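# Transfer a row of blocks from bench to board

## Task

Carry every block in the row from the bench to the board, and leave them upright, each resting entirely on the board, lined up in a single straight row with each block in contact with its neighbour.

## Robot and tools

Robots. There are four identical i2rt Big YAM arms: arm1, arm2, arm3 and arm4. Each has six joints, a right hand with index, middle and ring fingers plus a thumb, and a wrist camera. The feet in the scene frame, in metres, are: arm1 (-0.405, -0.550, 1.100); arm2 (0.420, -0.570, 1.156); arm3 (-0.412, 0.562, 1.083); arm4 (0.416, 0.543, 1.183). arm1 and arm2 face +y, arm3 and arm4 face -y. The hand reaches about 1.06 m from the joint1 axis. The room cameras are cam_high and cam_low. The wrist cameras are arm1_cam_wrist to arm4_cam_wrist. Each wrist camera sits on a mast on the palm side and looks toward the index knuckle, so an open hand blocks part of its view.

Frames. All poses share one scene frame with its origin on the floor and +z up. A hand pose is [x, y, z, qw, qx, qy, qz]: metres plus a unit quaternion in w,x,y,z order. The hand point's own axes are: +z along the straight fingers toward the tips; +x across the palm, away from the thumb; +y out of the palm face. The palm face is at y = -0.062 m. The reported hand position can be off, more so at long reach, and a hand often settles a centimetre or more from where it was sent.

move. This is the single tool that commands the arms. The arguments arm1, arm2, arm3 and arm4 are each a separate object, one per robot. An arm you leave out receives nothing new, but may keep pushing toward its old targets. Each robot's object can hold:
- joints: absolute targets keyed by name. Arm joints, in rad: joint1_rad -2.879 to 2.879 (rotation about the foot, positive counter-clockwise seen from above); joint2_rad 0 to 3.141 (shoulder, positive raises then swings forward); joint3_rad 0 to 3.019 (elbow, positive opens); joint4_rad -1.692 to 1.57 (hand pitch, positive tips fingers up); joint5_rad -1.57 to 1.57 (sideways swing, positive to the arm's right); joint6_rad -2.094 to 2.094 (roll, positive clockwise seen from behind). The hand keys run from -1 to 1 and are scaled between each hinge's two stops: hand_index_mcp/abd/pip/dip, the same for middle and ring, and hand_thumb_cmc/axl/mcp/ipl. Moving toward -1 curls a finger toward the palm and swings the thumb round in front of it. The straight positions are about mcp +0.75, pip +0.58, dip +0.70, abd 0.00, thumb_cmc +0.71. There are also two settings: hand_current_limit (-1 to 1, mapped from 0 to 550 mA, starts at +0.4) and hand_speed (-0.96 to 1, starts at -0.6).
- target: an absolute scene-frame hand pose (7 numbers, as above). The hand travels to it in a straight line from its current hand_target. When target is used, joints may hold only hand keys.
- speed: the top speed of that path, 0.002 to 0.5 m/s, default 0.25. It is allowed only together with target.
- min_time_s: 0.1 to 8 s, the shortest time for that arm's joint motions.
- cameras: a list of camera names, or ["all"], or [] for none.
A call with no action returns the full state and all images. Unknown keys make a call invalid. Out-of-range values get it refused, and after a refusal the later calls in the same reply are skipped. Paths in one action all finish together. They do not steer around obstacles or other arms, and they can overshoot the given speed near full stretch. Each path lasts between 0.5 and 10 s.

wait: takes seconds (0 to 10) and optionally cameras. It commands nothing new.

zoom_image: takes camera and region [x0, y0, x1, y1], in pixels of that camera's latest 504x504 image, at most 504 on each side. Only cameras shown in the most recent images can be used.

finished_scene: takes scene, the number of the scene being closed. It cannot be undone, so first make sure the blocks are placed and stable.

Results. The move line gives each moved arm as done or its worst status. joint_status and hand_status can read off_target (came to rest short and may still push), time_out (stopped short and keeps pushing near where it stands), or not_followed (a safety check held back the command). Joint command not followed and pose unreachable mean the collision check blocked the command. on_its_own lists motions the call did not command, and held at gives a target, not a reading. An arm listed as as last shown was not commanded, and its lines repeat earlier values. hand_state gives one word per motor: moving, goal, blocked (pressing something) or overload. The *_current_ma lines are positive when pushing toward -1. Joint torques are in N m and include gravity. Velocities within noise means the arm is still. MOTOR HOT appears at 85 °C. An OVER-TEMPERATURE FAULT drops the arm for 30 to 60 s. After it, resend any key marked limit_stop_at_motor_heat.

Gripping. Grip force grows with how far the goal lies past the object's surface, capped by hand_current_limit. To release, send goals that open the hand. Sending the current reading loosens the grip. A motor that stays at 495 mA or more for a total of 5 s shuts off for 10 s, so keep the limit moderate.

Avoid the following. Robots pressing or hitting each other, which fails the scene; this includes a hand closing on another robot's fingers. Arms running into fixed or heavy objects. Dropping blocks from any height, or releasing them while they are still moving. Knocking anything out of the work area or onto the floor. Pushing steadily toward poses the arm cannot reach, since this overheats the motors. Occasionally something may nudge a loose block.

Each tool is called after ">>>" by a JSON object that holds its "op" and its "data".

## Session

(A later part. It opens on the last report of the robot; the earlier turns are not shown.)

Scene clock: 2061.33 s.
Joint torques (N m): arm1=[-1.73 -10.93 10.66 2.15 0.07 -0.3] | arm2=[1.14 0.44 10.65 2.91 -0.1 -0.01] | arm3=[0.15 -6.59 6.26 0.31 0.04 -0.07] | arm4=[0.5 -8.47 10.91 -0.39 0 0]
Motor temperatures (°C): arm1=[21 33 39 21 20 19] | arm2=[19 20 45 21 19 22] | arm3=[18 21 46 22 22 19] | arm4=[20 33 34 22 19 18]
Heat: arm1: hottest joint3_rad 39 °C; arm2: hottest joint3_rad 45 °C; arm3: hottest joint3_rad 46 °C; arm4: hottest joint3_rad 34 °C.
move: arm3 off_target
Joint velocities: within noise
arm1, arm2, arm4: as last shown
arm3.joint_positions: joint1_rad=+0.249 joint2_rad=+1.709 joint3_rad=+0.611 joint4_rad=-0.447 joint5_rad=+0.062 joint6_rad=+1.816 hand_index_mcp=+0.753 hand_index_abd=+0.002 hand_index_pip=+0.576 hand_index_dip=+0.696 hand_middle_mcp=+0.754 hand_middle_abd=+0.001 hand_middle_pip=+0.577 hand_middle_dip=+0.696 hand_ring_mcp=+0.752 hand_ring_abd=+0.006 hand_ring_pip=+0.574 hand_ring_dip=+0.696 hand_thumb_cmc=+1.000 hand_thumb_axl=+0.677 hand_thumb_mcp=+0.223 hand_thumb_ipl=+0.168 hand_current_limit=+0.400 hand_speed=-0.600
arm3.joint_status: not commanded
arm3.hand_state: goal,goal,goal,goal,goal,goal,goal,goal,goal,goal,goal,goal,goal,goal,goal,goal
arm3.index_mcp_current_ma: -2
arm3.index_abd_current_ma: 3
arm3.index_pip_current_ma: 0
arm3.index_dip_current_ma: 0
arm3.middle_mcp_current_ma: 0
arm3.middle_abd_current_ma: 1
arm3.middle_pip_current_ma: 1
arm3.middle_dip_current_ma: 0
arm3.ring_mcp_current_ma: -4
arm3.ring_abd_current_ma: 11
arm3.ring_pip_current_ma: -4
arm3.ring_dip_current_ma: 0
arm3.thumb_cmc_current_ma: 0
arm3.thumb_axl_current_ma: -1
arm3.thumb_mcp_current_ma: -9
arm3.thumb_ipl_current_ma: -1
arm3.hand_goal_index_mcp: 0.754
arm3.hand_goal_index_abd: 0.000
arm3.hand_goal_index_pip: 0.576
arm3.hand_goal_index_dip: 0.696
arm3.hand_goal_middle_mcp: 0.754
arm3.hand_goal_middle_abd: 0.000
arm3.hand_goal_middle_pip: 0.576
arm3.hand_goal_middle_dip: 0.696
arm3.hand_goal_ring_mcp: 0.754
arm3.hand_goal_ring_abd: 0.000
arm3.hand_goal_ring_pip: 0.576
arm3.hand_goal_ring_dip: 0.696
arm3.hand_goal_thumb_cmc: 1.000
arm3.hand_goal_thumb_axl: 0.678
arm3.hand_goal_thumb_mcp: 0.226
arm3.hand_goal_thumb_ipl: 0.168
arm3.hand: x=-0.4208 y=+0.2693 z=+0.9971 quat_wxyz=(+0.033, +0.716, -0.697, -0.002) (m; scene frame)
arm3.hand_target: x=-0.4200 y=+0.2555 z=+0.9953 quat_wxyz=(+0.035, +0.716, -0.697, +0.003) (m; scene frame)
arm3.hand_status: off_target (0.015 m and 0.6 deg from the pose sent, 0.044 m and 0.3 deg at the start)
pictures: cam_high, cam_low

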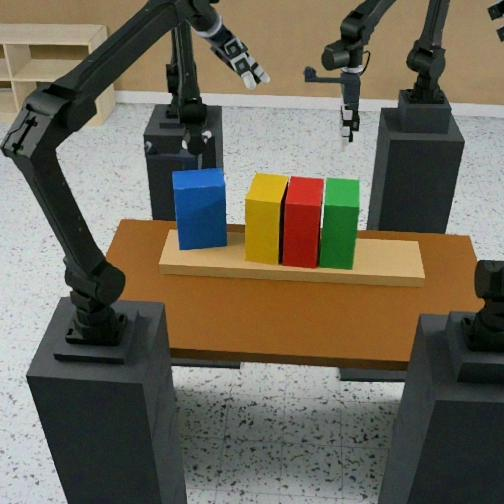

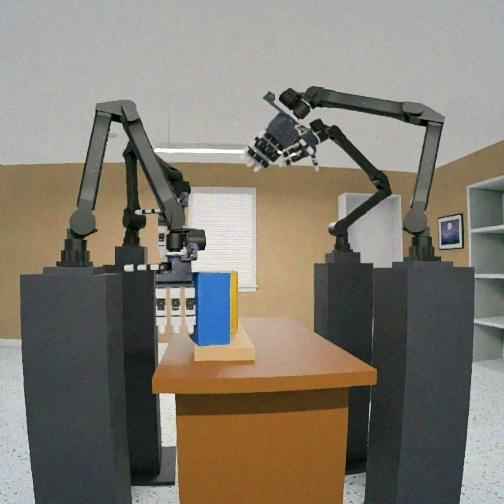

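>>> {"op": "move", "data": {"arm3": {"target": [-0.463, 0.285, 0.995, 0.035, 0.716, -0.697, 0.003], "speed": 0.1}}}

>>> {"op": "move", "data": {"arm3": {"target": [-0.463, 0.235, 0.995, 0.035, 0.716, -0.697, 0.003], "speed": 0.05}, "cameras": ["cam_low", "cam_high"]}}

>>> {"op": "zoom_image", "data": {"camera": "cam_high", "region": [120, 150, 300, 300]}}

Scene clock: 2073.17 s.
Joint torques (N m): arm1=[-1.96 -10.87 10.63 2.15 0.08 -0.3] | arm2=[1.14 0.44 10.65 2.92 -0.1 -0.01] | arm3=[0.38 -8.53 3.19 0.44 0.01 -0.08] | arm4=[0.32 -8.23 10.99 -0.47 -0.01 -0.02]
Motor temperatures (°C): arm1=[21 32 39 21 20 19] | arm2=[19 20 45 21 19 22] | arm3=[18 21 46 22 22 19] | arm4=[20 33 34 22 19 18]
Heat: arm1: hottest joint3_rad 39 °C; arm2: hottest joint3_rad 45 °C; arm3: hottest joint3_rad 46 °C; arm4: hottest joint3_rad 34 °C.
move: arm3 done
Joint velocities: within noise
arm1, arm2: as last shown
arm3.joint_positions: joint1_rad=+0.128 joint2_rad=+1.680 joint3_rad=+0.539 joint4_rad=-0.403 joint5_rad=+0.059 joint6_rad=+1.701 hand_index_mcp=+0.753 hand_index_abd=+0.002 hand_index_pip=+0.576 hand_index_dip=+0.696 hand_middle_mcp=+0.754 hand_middle_abd=+0.001 hand_middle_pip=+0.577 hand_middle_dip=+0.696 hand_ring_mcp=+0.752 hand_ring_abd=+0.003 hand_ring_pip=+0.574 hand_ring_dip=+0.696 hand_thumb_cmc=+1.000 hand_thumb_axl=+0.677 hand_thumb_mcp=+0.223 hand_thumb_ipl=+0.168 hand_current_limit=+0.400 hand_speed=-0.600
arm3.joint_status: not commanded
arm3.hand_state: goal,goal,goal,goal,goal,goal,goal,goal,goal,goal,goal,goal,goal,goal,goal,goal
arm3.index_mcp_current_ma: -2
arm3.index_abd_current_ma: 3
arm3.index_pip_current_ma: 0
arm3.index_dip_current_ma: 0
arm3.middle_mcp_current_ma: 0
arm3.middle_abd_current_ma: 1
arm3.middle_pip_current_ma: 1
arm3.middle_dip_current_ma: 0
arm3.ring_mcp_current_ma: -4
arm3.ring_abd_current_ma: 4
arm3.ring_pip_current_ma: -4
arm3.ring_dip_current_ma: 0
arm3.thumb_cmc_current_ma: 0
arm3.thumb_axl_current_ma: -1
arm3.thumb_mcp_current_ma: -9
arm3.thumb_ipl_current_ma: -1
arm3.hand_goal_index_mcp: 0.754
arm3.hand_goal_index_abd: 0.000
arm3.hand_goal_index_pip: 0.576
arm3.hand_goal_index_dip: 0.696
arm3.hand_goal_middle_mcp: 0.754
arm3.hand_goal_middle_abd: 0.000
arm3.hand_goal_middle_pip: 0.576
arm3.hand_goal_middle_dip: 0.696
arm3.hand_goal_ring_mcp: 0.754
arm3.hand_goal_ring_abd: 0.000
arm3.hand_goal_ring_pip: 0.576
arm3.hand_goal_ring_dip: 0.696
arm3.hand_goal_thumb_cmc: 1.000
arm3.hand_goal_thumb_axl: 0.678
arm3.hand_goal_thumb_mcp: 0.226
arm3.hand_goal_thumb_ipl: 0.168
arm3.hand: x=-0.4621 y=+0.2875 z=+0.9932 quat_wxyz=(+0.031, +0.714, -0.699, -0.004) (m; scene frame)
arm3.hand_target: x=-0.4630 y=+0.2851 z=+0.9950 quat_wxyz=(+0.035, +0.716, -0.697, +0.003) (m; scene frame)
arm3.hand_status: done (0.003 m and 1.0 deg from the pose sent, 0.045 m and 0.6 deg at the start)
arm4.joint_positions: joint1_rad=-0.918 joint2_rad=+1.396 joint3_rad=+0.858 joint4_rad=-0.981 joint5_rad=-0.013 joint6_rad=+0.672 hand_index_mcp=+0.752 hand_index_abd=-0.002 hand_index_pip=+0.576 hand_index_dip=+0.695 hand_middle_mcp=+0.751 hand_middle_abd=-0.003 hand_middle_pip=+0.573 hand_middle_dip=+0.696 hand_ring_mcp=+0.751 hand_ring_abd=+0.003 hand_ring_pip=+0.576 hand_ring_dip=+0.697 hand_thumb_cmc=+1.000 hand_thumb_axl=+0.677 hand_thumb_mcp=+0.220 hand_thumb_ipl=+0.167 hand_current_limit=+0.400 hand_speed=-0.600
arm4.joint_status: not commanded
arm4.hand_state: goal,goal,goal,goal,goal,goal,goal,goal,goal,goal,goal,goal,goal,goal,goal,goal
arm4.index_mcp_current_ma: -1
arm4.index_abd_current_ma: -2
arm4.index_pip_current_ma: 0
arm4.index_dip_current_ma: -1
arm4.middle_mcp_current_ma: -3
arm4.middle_abd_current_ma: -2
arm4.middle_pip_current_ma: -2
arm4.middle_dip_current_ma: 0
arm4.ring_mcp_current_ma: -4
arm4.ring_abd_current_ma: 2
arm4.ring_pip_current_ma: 0
arm4.ring_dip_current_ma: 0
arm4.thumb_cmc_current_ma: 0
arm4.thumb_axl_current_ma: -1
arm4.thumb_mcp_current_ma: -10
arm4.thumb_ipl_current_ma: -1
arm4.hand_goal_index_mcp: 0.754
arm4.hand_goal_index_abd: 0.000
arm4.hand_goal_index_pip: 0.576
arm4.hand_goal_index_dip: 0.696
arm4.hand_goal_middle_mcp: 0.754
arm4.hand_goal_middle_abd: 0.000
arm4.hand_goal_middle_pip: 0.576
arm4.hand_goal_middle_dip: 0.696
arm4.hand_goal_ring_mcp: 0.754
arm4.hand_goal_ring_abd: 0.000
arm4.hand_goal_ring_pip: 0.576
arm4.hand_goal_ring_dip: 0.696
arm4.hand_goal_thumb_cmc: 1.000
arm4.hand_goal_thumb_axl: 0.678
arm4.hand_goal_thumb_mcp: 0.226
arm4.hand_goal_thumb_ipl: 0.168
arm4.hand: x=+0.0526 y=+0.3282 z=+1.2505 quat_wxyz=(+0.020, +0.717, -0.697, +0.009) (m; scene frame)
arm4.hand_target: x=+0.0367 y=+0.3205 z=+1.2702 quat_wxyz=(+0.040, +0.716, -0.697, +0.008) (m; scene frame)
arm4.hand_status: not commanded
pictures: none

Scene clock: 2074.67 s.
Joint torques (N m): arm1=[-1.85 -10.81 10.63 2.17 0.07 -0.29] | arm2=[1.14 0.5 10.65 2.91 -0.1 -0.01] | arm3=[0.62 -7 6.31 0.02 0.01 -0.09] | arm4=[0.91 -8.59 10.85 -0.25 0 -0.03]
Motor temperatures (°C): arm1=[21 32 39 21 20 19] | arm2=[19 20 45 21 19 22] | arm3=[18 21 46 22 22 19] | arm4=[20 33 34 22 19 18]
Heat: arm1: hottest joint3_rad 39 °C; arm2: hottest joint3_rad 45 °C; arm3: hottest joint3_rad 46 °C; arm4: hottest joint3_rad 34 °C.
move: arm3 off_target
Joint velocities: within noise
arm1, arm2, arm4: as last shown
arm3.joint_positions: joint1_rad=+0.108 joint2_rad=+1.728 joint3_rad=+0.642 joint4_rad=-0.446 joint5_rad=+0.058 joint6_rad=+1.679 hand_index_mcp=+0.753 hand_index_abd=+0.002 hand_index_pip=+0.576 hand_index_dip=+0.696 hand_middle_mcp=+0.754 hand_middle_abd=+0.001 hand_middle_pip=+0.577 hand_middle_dip=+0.696 hand_ring_mcp=+0.752 hand_ring_abd=+0.003 hand_ring_pip=+0.574 hand_ring_dip=+0.696 hand_thumb_cmc=+1.000 hand_thumb_axl=+0.677 hand_thumb_mcp=+0.223 hand_thumb_ipl=+0.168 hand_current_limit=+0.400 hand_speed=-0.600
arm3.joint_status: not commanded
arm3.hand_state: goal,goal,goal,goal,goal,goal,goal,goal,goal,goal,goal,goal,goal,goal,goal,goal
arm3.index_mcp_current_ma: -2
arm3.index_abd_current_ma: 3
arm3.index_pip_current_ma: 0
arm3.index_dip_current_ma: 0
arm3.middle_mcp_current_ma: 0
arm3.middle_abd_current_ma: 1
arm3.middle_pip_current_ma: 1
arm3.middle_dip_current_ma: 0
arm3.ring_mcp_current_ma: -3
arm3.ring_abd_current_ma: 5
arm3.ring_pip_current_ma: -3
arm3.ring_dip_current_ma: 0
arm3.thumb_cmc_current_ma: 0
arm3.thumb_axl_current_ma: -1
arm3.thumb_mcp_current_ma: -9
arm3.thumb_ipl_current_ma: -1
arm3.hand_goal_index_mcp: 0.754
arm3.hand_goal_index_abd: 0.000
arm3.hand_goal_index_pip: 0.576
arm3.hand_goal_index_dip: 0.696
arm3.hand_goal_middle_mcp: 0.754
arm3.hand_goal_middle_abd: 0.000
arm3.hand_goal_middle_pip: 0.576
arm3.hand_goal_middle_dip: 0.696
arm3.hand_goal_ring_mcp: 0.754
arm3.hand_goal_ring_abd: 0.000
arm3.hand_goal_ring_pip: 0.576
arm3.hand_goal_ring_dip: 0.696
arm3.hand_goal_thumb_cmc: 1.000
arm3.hand_goal_thumb_axl: 0.678
arm3.hand_goal_thumb_mcp: 0.226
arm3.hand_goal_thumb_ipl: 0.168
arm3.hand: x=-0.4626 y=+0.2477 z=+0.9968 quat_wxyz=(+0.034, +0.715, -0.698, +0.001) (m; scene frame)
arm3.hand_target: x=-0.4630 y=+0.2351 z=+0.9954 quat_wxyz=(+0.035, +0.716, -0.697, +0.003) (m; scene frame)
arm3.hand_status: off_target (0.013 m and 0.3 deg from the pose sent, 0.052 m and 0.9 deg at the start)
pictures: cam_high, cam_low

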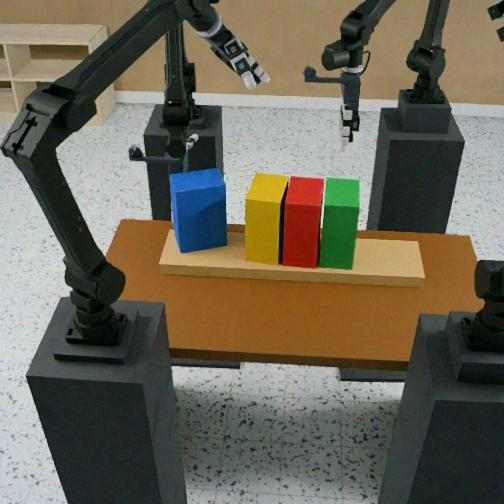

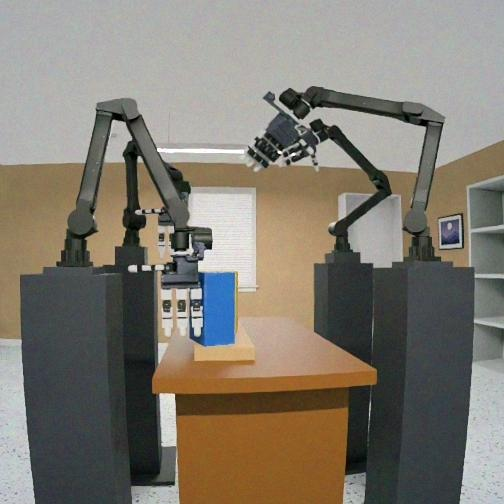

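Scaled by 2.800 from the camera's 504x504 image, which has a finer 720x720 frame.

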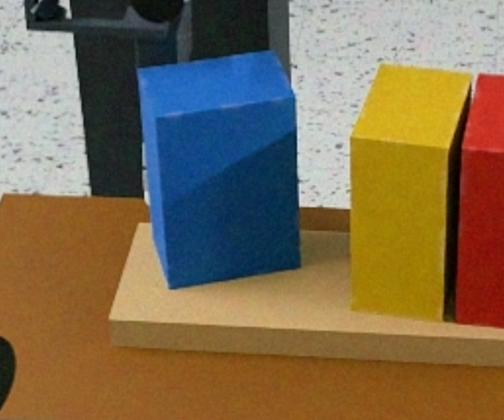

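>>> {"op": "move", "data": {"arm3": {"target": [-0.463, 0.20, 0.998, 0.035, 0.716, -0.697, 0.003], "speed": 0.05}, "cameras": ["cam_low", "cam_high"]}}

>>> {"op": "zoom_image", "data": {"camera": "cam_high", "region": [120, 150, 300, 300]}}

Scene clock: 2094.63 s.
Joint torques (N m): arm1=[-1.9 -10.87 10.65 2.13 0.07 -0.29] | arm2=[1.2 0.5 10.65 2.92 -0.1 -0.01] | arm3=[0.38 -8.53 6.82 0.02 0.02 -0.11] | arm4=[0.97 -8.53 11 -0.55 0.02 -0.01]
Motor temperatures (°C): arm1=[21 32 40 21 20 19] | arm2=[19 20 45 21 19 22] | arm3=[18 22 44 22 22 19] | arm4=[20 33 34 22 19 18]
Heat: arm1: hottest joint3_rad 40 °C; arm2: hottest joint3_rad 45 °C; arm3: hottest joint3_rad 44 °C; arm4: hottest joint3_rad 34 °C.
move: arm3 off_target
Joint velocities: within noise
arm1, arm2, arm4: as last shown
arm3.joint_positions: joint1_rad=+0.096 joint2_rad=+1.778 joint3_rad=+0.740 joint4_rad=-0.498 joint5_rad=+0.058 joint6_rad=+1.669 hand_index_mcp=+0.753 hand_index_abd=+0.002 hand_index_pip=+0.576 hand_index_dip=+0.696 hand_middle_mcp=+0.754 hand_middle_abd=+0.001 hand_middle_pip=+0.577 hand_middle_dip=+0.696 hand_ring_mcp=+0.748 hand_ring_abd=+0.003 hand_ring_pip=+0.574 hand_ring_dip=+0.696 hand_thumb_cmc=+1.000 hand_thumb_axl=+0.677 hand_thumb_mcp=+0.223 hand_thumb_ipl=+0.168 hand_current_limit=+0.400 hand_speed=-0.600
arm3.joint_status: not commanded
arm3.hand_state: goal,goal,goal,goal,goal,goal,goal,goal,goal,goal,goal,goal,goal,goal,goal,goal
arm3.index_mcp_current_ma: -2
arm3.index_abd_current_ma: 3
arm3.index_pip_current_ma: 0
arm3.index_dip_current_ma: 0
arm3.middle_mcp_current_ma: 0
arm3.middle_abd_current_ma: 1
arm3.middle_pip_current_ma: 1
arm3.middle_dip_current_ma: 0
arm3.ring_mcp_current_ma: -15
arm3.ring_abd_current_ma: 4
arm3.ring_pip_current_ma: -3
arm3.ring_dip_current_ma: 0
arm3.thumb_cmc_current_ma: 0
arm3.thumb_axl_current_ma: -1
arm3.thumb_mcp_current_ma: -9
arm3.thumb_ipl_current_ma: -1
arm3.hand_goal_index_mcp: 0.754
arm3.hand_goal_index_abd: 0.000
arm3.hand_goal_index_pip: 0.576
arm3.hand_goal_index_dip: 0.696
arm3.hand_goal_middle_mcp: 0.754
arm3.hand_goal_middle_abd: 0.000
arm3.hand_goal_middle_pip: 0.576
arm3.hand_goal_middle_dip: 0.696
arm3.hand_goal_ring_mcp: 0.754
arm3.hand_goal_ring_abd: 0.000
arm3.hand_goal_ring_pip: 0.576
arm3.hand_goal_ring_dip: 0.696
arm3.hand_goal_thumb_cmc: 1.000
arm3.hand_goal_thumb_axl: 0.678
arm3.hand_goal_thumb_mcp: 0.226
arm3.hand_goal_thumb_ipl: 0.168
arm3.hand: x=-0.4625 y=+0.2145 z=+0.9992 quat_wxyz=(+0.033, +0.715, -0.699, -0.001) (m; scene frame)
arm3.hand_target: x=-0.4630 y=+0.2003 z=+0.9983 quat_wxyz=(+0.035, +0.716, -0.697, +0.003) (m; scene frame)
arm3.hand_status: off_target (0.015 m and 0.6 deg from the pose sent, 0.048 m and 0.4 deg at the start)
pictures: cam_high, cam_low

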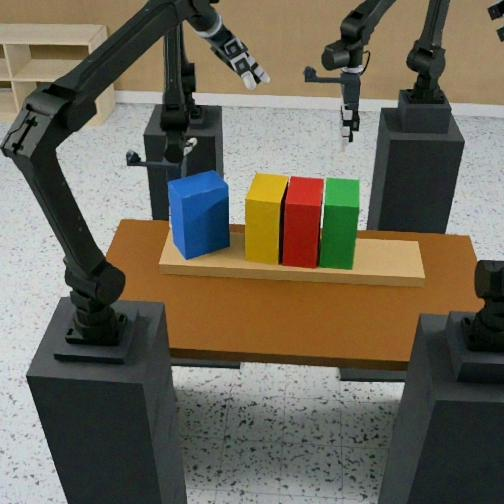

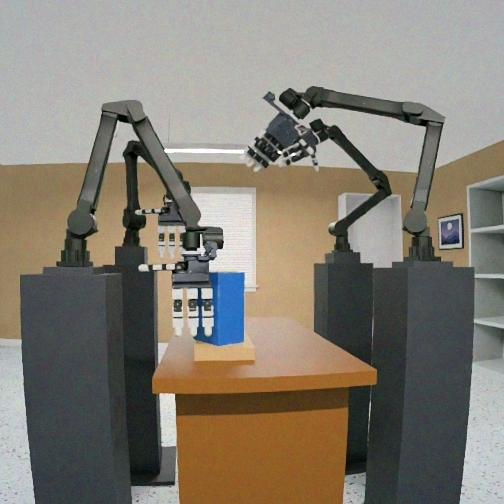

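Scaled by 2.800 from the camera's 504x504 image, which has a finer 720x720 frame.

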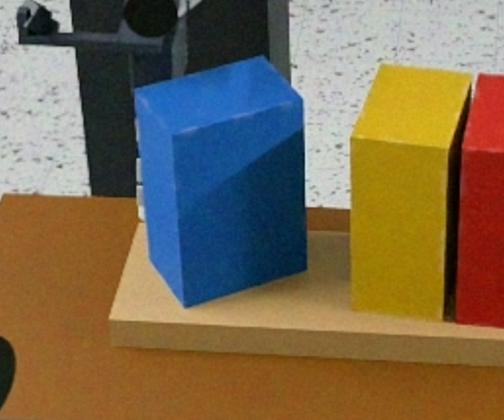

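>>> {"op": "move", "data": {"arm3": {"target": [-0.481, 0.225, 0.998, 0.035, 0.716, -0.697, 0.003], "speed": 0.1}}}

>>> {"op": "move", "data": {"arm3": {"target": [-0.481, 0.165, 0.998, 0.035, 0.716, -0.697, 0.003], "speed": 0.05}, "cameras": ["cam_low", "cam_high"]}}

>>> {"op": "zoom_image", "data": {"camera": "cam_high", "region": [120, 150, 300, 300]}}

Scene clock: 2112.77 s.
Joint torques (N m): arm1=[-2.02 -10.87 10.63 2.14 0.07 -0.29] | arm2=[1.08 0.5 10.65 2.91 -0.1 -0.02] | arm3=[0.5 -10.34 3.71 0.4 0.03 -0.09] | arm4=[1.03 -8.35 10.97 -0.39 -0.04 0.02]
Motor temperatures (°C): arm1=[21 31 40 21 20 19] | arm2=[19 20 45 21 19 22] | arm3=[18 22 45 22 22 19] | arm4=[20 32 34 22 19 18]
Heat: arm1: hottest joint3_rad 40 °C; arm2: hottest joint3_rad 45 °C; arm3: hottest joint3_rad 45 °C; arm4: hottest joint3_rad 34 °C.
move: arm3 done
Joint velocities: within noise
arm1.joint_positions: joint1_rad=-0.504 joint2_rad=+1.342 joint3_rad=+1.609 joint4_rad=-1.037 joint5_rad=-0.005 joint6_rad=+0.414 hand_index_mcp=+0.758 hand_index_abd=+0.000 hand_index_pip=+0.577 hand_index_dip=+0.696 hand_middle_mcp=+0.758 hand_middle_abd=-0.001 hand_middle_pip=+0.577 hand_middle_dip=+0.696 hand_ring_mcp=+0.758 hand_ring_abd=+0.002 hand_ring_pip=+0.576 hand_ring_dip=+0.696 hand_thumb_cmc=+1.000 hand_thumb_axl=+0.677 hand_thumb_mcp=+0.222 hand_thumb_ipl=+0.168 hand_current_limit=+0.400 hand_speed=-0.600
arm1.joint_status: not commanded
arm1.hand_state: goal,goal,goal,goal,goal,goal,goal,goal,goal,goal,goal,goal,goal,goal,goal,goal
arm1.index_mcp_current_ma: 10
arm1.index_abd_current_ma: -1
arm1.index_pip_current_ma: 1
arm1.index_dip_current_ma: 0
arm1.middle_mcp_current_ma: 11
arm1.middle_abd_current_ma: -1
arm1.middle_pip_current_ma: 1
arm1.middle_dip_current_ma: 0
arm1.ring_mcp_current_ma: 9
arm1.ring_abd_current_ma: 4
arm1.ring_pip_current_ma: 0
arm1.ring_dip_current_ma: 0
arm1.thumb_cmc_current_ma: 0
arm1.thumb_axl_current_ma: -2
arm1.thumb_mcp_current_ma: -12
arm1.thumb_ipl_current_ma: -1
arm1.hand_goal_index_mcp: 0.754
arm1.hand_goal_index_abd: 0.000
arm1.hand_goal_index_pip: 0.576
arm1.hand_goal_index_dip: 0.696
arm1.hand_goal_middle_mcp: 0.754
arm1.hand_goal_middle_abd: 0.000
arm1.hand_goal_middle_pip: 0.576
arm1.hand_goal_middle_dip: 0.696
arm1.hand_goal_ring_mcp: 0.754
arm1.hand_goal_ring_abd: 0.000
arm1.hand_goal_ring_pip: 0.576
arm1.hand_goal_ring_dip: 0.696
arm1.hand_goal_thumb_cmc: 1.000
arm1.hand_goal_thumb_axl: 0.678
arm1.hand_goal_thumb_mcp: 0.226
arm1.hand_goal_thumb_ipl: 0.168
arm1.hand: x=-0.0706 y=-0.0606 z=+1.6000 quat_wxyz=(+0.011, +0.405, +0.824, +0.396) (m; scene frame)
arm1.hand_target: x=-0.0713 y=-0.0552 z=+1.6032 quat_wxyz=(+0.012, +0.399, +0.825, +0.399) (m; scene frame)
arm1.hand_status: not commanded
arm2, arm4: as last shown
arm3.joint_positions: joint1_rad=+0.053 joint2_rad=+1.767 joint3_rad=+0.702 joint4_rad=-0.475 joint5_rad=+0.055 joint6_rad=+1.624 hand_index_mcp=+0.753 hand_index_abd=+0.002 hand_index_pip=+0.576 hand_index_dip=+0.696 hand_middle_mcp=+0.754 hand_middle_abd=+0.001 hand_middle_pip=+0.577 hand_middle_dip=+0.696 hand_ring_mcp=+0.750 hand_ring_abd=+0.003 hand_ring_pip=+0.574 hand_ring_dip=+0.696 hand_thumb_cmc=+1.000 hand_thumb_axl=+0.677 hand_thumb_mcp=+0.223 hand_thumb_ipl=+0.168 hand_current_limit=+0.400 hand_speed=-0.600
arm3.joint_status: not commanded
arm3.hand_state: goal,goal,goal,goal,goal,goal,goal,goal,goal,goal,goal,goal,goal,goal,goal,goal
arm3.index_mcp_current_ma: -2
arm3.index_abd_current_ma: 3
arm3.index_pip_current_ma: 0
arm3.index_dip_current_ma: 0
arm3.middle_mcp_current_ma: 0
arm3.middle_abd_current_ma: 1
arm3.middle_pip_current_ma: 1
arm3.middle_dip_current_ma: 0
arm3.ring_mcp_current_ma: -8
arm3.ring_abd_current_ma: 4
arm3.ring_pip_current_ma: -3
arm3.ring_dip_current_ma: 0
arm3.thumb_cmc_current_ma: 0
arm3.thumb_axl_current_ma: -1
arm3.thumb_mcp_current_ma: -9
arm3.thumb_ipl_current_ma: -1
arm3.hand_goal_index_mcp: 0.754
arm3.hand_goal_index_abd: 0.000
arm3.hand_goal_index_pip: 0.576
arm3.hand_goal_index_dip: 0.696
arm3.hand_goal_middle_mcp: 0.754
arm3.hand_goal_middle_abd: 0.000
arm3.hand_goal_middle_pip: 0.576
arm3.hand_goal_middle_dip: 0.696
arm3.hand_goal_ring_mcp: 0.754
arm3.hand_goal_ring_abd: 0.000
arm3.hand_goal_ring_pip: 0.576
arm3.hand_goal_ring_dip: 0.696
arm3.hand_goal_thumb_cmc: 1.000
arm3.hand_goal_thumb_axl: 0.678
arm3.hand_goal_thumb_mcp: 0.226
arm3.hand_goal_thumb_ipl: 0.168
arm3.hand: x=-0.4792 y=+0.2274 z=+0.9954 quat_wxyz=(+0.031, +0.715, -0.698, -0.004) (m; scene frame)
arm3.hand_target: x=-0.4810 y=+0.2250 z=+0.9980 quat_wxyz=(+0.035, +0.716, -0.697, +0.003) (m; scene frame)
arm3.hand_status: done (0.004 m and 1.0 deg from the pose sent, 0.021 m and 0.6 deg at the start)
pictures: none

Scene clock: 2114.47 s.
Joint torques (N m): arm1=[-1.85 -10.93 10.66 2.15 0.06 -0.29] | arm2=[1.14 0.44 10.65 2.91 -0.1 -0.01] | arm3=[0.5 -8.82 7.04 -0.05 0.02 -0.08] | arm4=[0.5 -8.23 10.89 -0.43 -0.05 0.04]
Motor temperatures (°C): arm1=[21 31 40 21 20 19] | arm2=[19 20 45 21 19 22] | arm3=[18 22 44 22 22 19] | arm4=[20 32 34 22 19 18]
Heat: arm1: hottest joint3_rad 40 °C; arm2: hottest joint3_rad 45 °C; arm3: hottest joint3_rad 44 °C; arm4: hottest joint3_rad 34 °C.
move: arm3 off_target
Joint velocities: within noise
arm1, arm4: as last shown
arm2.joint_positions: joint1_rad=+0.023 joint2_rad=+0.633 joint3_rad=+1.412 joint4_rad=-1.240 joint5_rad=-0.029 joint6_rad=+1.095 hand_index_mcp=+0.754 hand_index_abd=+0.001 hand_index_pip=+0.577 hand_index_dip=+0.696 hand_middle_mcp=+0.755 hand_middle_abd=+0.000 hand_middle_pip=+0.577 hand_middle_dip=+0.696 hand_ring_mcp=+0.755 hand_ring_abd=+0.001 hand_ring_pip=+0.577 hand_ring_dip=+0.696 hand_thumb_cmc=+0.714 hand_thumb_axl=+0.677 hand_thumb_mcp=+0.226 hand_thumb_ipl=+0.168 hand_current_limit=+0.400 hand_speed=-0.600
arm2.joint_status: not commanded
arm2.hand_state: goal,goal,goal,goal,goal,goal,goal,overload,goal,goal,goal,goal,goal,goal,goal,goal
arm2.index_mcp_current_ma: 0
arm2.index_abd_current_ma: 0
arm2.index_pip_current_ma: 1
arm2.index_dip_current_ma: 0
arm2.middle_mcp_current_ma: 0
arm2.middle_abd_current_ma: 0
arm2.middle_pip_current_ma: 1
arm2.middle_dip_current_ma: 0
arm2.ring_mcp_current_ma: 0
arm2.ring_abd_current_ma: 0
arm2.ring_pip_current_ma: 1
arm2.ring_dip_current_ma: 0
arm2.thumb_cmc_current_ma: 0
arm2.thumb_axl_current_ma: -1
arm2.thumb_mcp_current_ma: 0
arm2.thumb_ipl_current_ma: 0
arm2.hand_goal_index_mcp: 0.754
arm2.hand_goal_index_abd: 0.000
arm2.hand_goal_index_pip: 0.576
arm2.hand_goal_index_dip: 0.696
arm2.hand_goal_middle_mcp: 0.754
arm2.hand_goal_middle_abd: 0.000
arm2.hand_goal_middle_pip: 0.576
arm2.hand_goal_middle_dip: 0.696
arm2.hand_goal_ring_mcp: 0.754
arm2.hand_goal_ring_abd: 0.000
arm2.hand_goal_ring_pip: 0.576
arm2.hand_goal_ring_dip: 0.696
arm2.hand_goal_thumb_cmc: 0.714
arm2.hand_goal_thumb_axl: 0.678
arm2.hand_goal_thumb_mcp: 0.226
arm2.hand_goal_thumb_ipl: 0.168
arm2.hand: x=+0.4982 y=-0.2990 z=+1.7344 quat_wxyz=(-0.293, +0.427, +0.739, +0.431) (m; scene frame)
arm2.hand_target: x=+0.4985 y=-0.3023 z=+1.7450 quat_wxyz=(-0.299, +0.424, +0.733, +0.439) (m; scene frame)
arm2.hand_status: not commanded
arm3.joint_positions: joint1_rad=+0.044 joint2_rad=+1.830 joint3_rad=+0.840 joint4_rad=-0.535 joint5_rad=+0.055 joint6_rad=+1.613 hand_index_mcp=+0.753 hand_index_abd=+0.002 hand_index_pip=+0.576 hand_index_dip=+0.696 hand_middle_mcp=+0.754 hand_middle_abd=+0.001 hand_middle_pip=+0.577 hand_middle_dip=+0.696 hand_ring_mcp=+0.752 hand_ring_abd=+0.002 hand_ring_pip=+0.574 hand_ring_dip=+0.696 hand_thumb_cmc=+1.000 hand_thumb_axl=+0.677 hand_thumb_mcp=+0.223 hand_thumb_ipl=+0.168 hand_current_limit=+0.400 hand_speed=-0.600
arm3.joint_status: not commanded
arm3.hand_state: goal,goal,goal,goal,goal,goal,goal,goal,goal,goal,goal,goal,goal,goal,goal,goal
arm3.index_mcp_current_ma: -2
arm3.index_abd_current_ma: 3
arm3.index_pip_current_ma: 0
arm3.index_dip_current_ma: 0
arm3.middle_mcp_current_ma: 0
arm3.middle_abd_current_ma: 1
arm3.middle_pip_current_ma: 1
arm3.middle_dip_current_ma: 0
arm3.ring_mcp_current_ma: -5
arm3.ring_abd_current_ma: 4
arm3.ring_pip_current_ma: -3
arm3.ring_dip_current_ma: 0
arm3.thumb_cmc_current_ma: 0
arm3.thumb_axl_current_ma: -1
arm3.thumb_mcp_current_ma: -9
arm3.thumb_ipl_current_ma: -1
arm3.hand_goal_index_mcp: 0.754
arm3.hand_goal_index_abd: 0.000
arm3.hand_goal_index_pip: 0.576
arm3.hand_goal_index_dip: 0.696
arm3.hand_goal_middle_mcp: 0.754
arm3.hand_goal_middle_abd: 0.000
arm3.hand_goal_middle_pip: 0.576
arm3.hand_goal_middle_dip: 0.696
arm3.hand_goal_ring_mcp: 0.754
arm3.hand_goal_ring_abd: 0.000
arm3.hand_goal_ring_pip: 0.576
arm3.hand_goal_ring_dip: 0.696
arm3.hand_goal_thumb_cmc: 1.000
arm3.hand_goal_thumb_axl: 0.678
arm3.hand_goal_thumb_mcp: 0.226
arm3.hand_goal_thumb_ipl: 0.168
arm3.hand: x=-0.4788 y=+0.1770 z=+1.0007 quat_wxyz=(+0.035, +0.716, -0.698, +0.002) (m; scene frame)
arm3.hand_target: x=-0.4809 y=+0.1652 z=+0.9982 quat_wxyz=(+0.035, +0.716, -0.697, +0.003) (m; scene frame)
arm3.hand_status: off_target (0.012 m and 0.2 deg from the pose sent, 0.062 m and 0.9 deg at the start)
pictures: cam_high, cam_low

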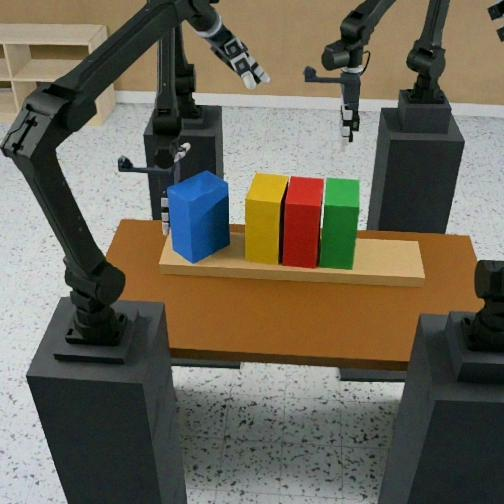

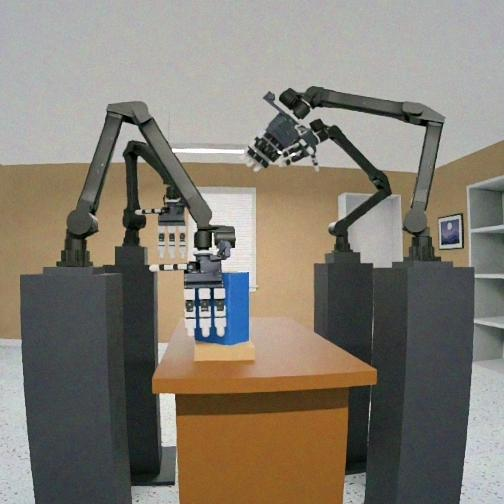

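Scaled by 2.800 from the camera's 504x504 image, which has a finer 720x720 frame.

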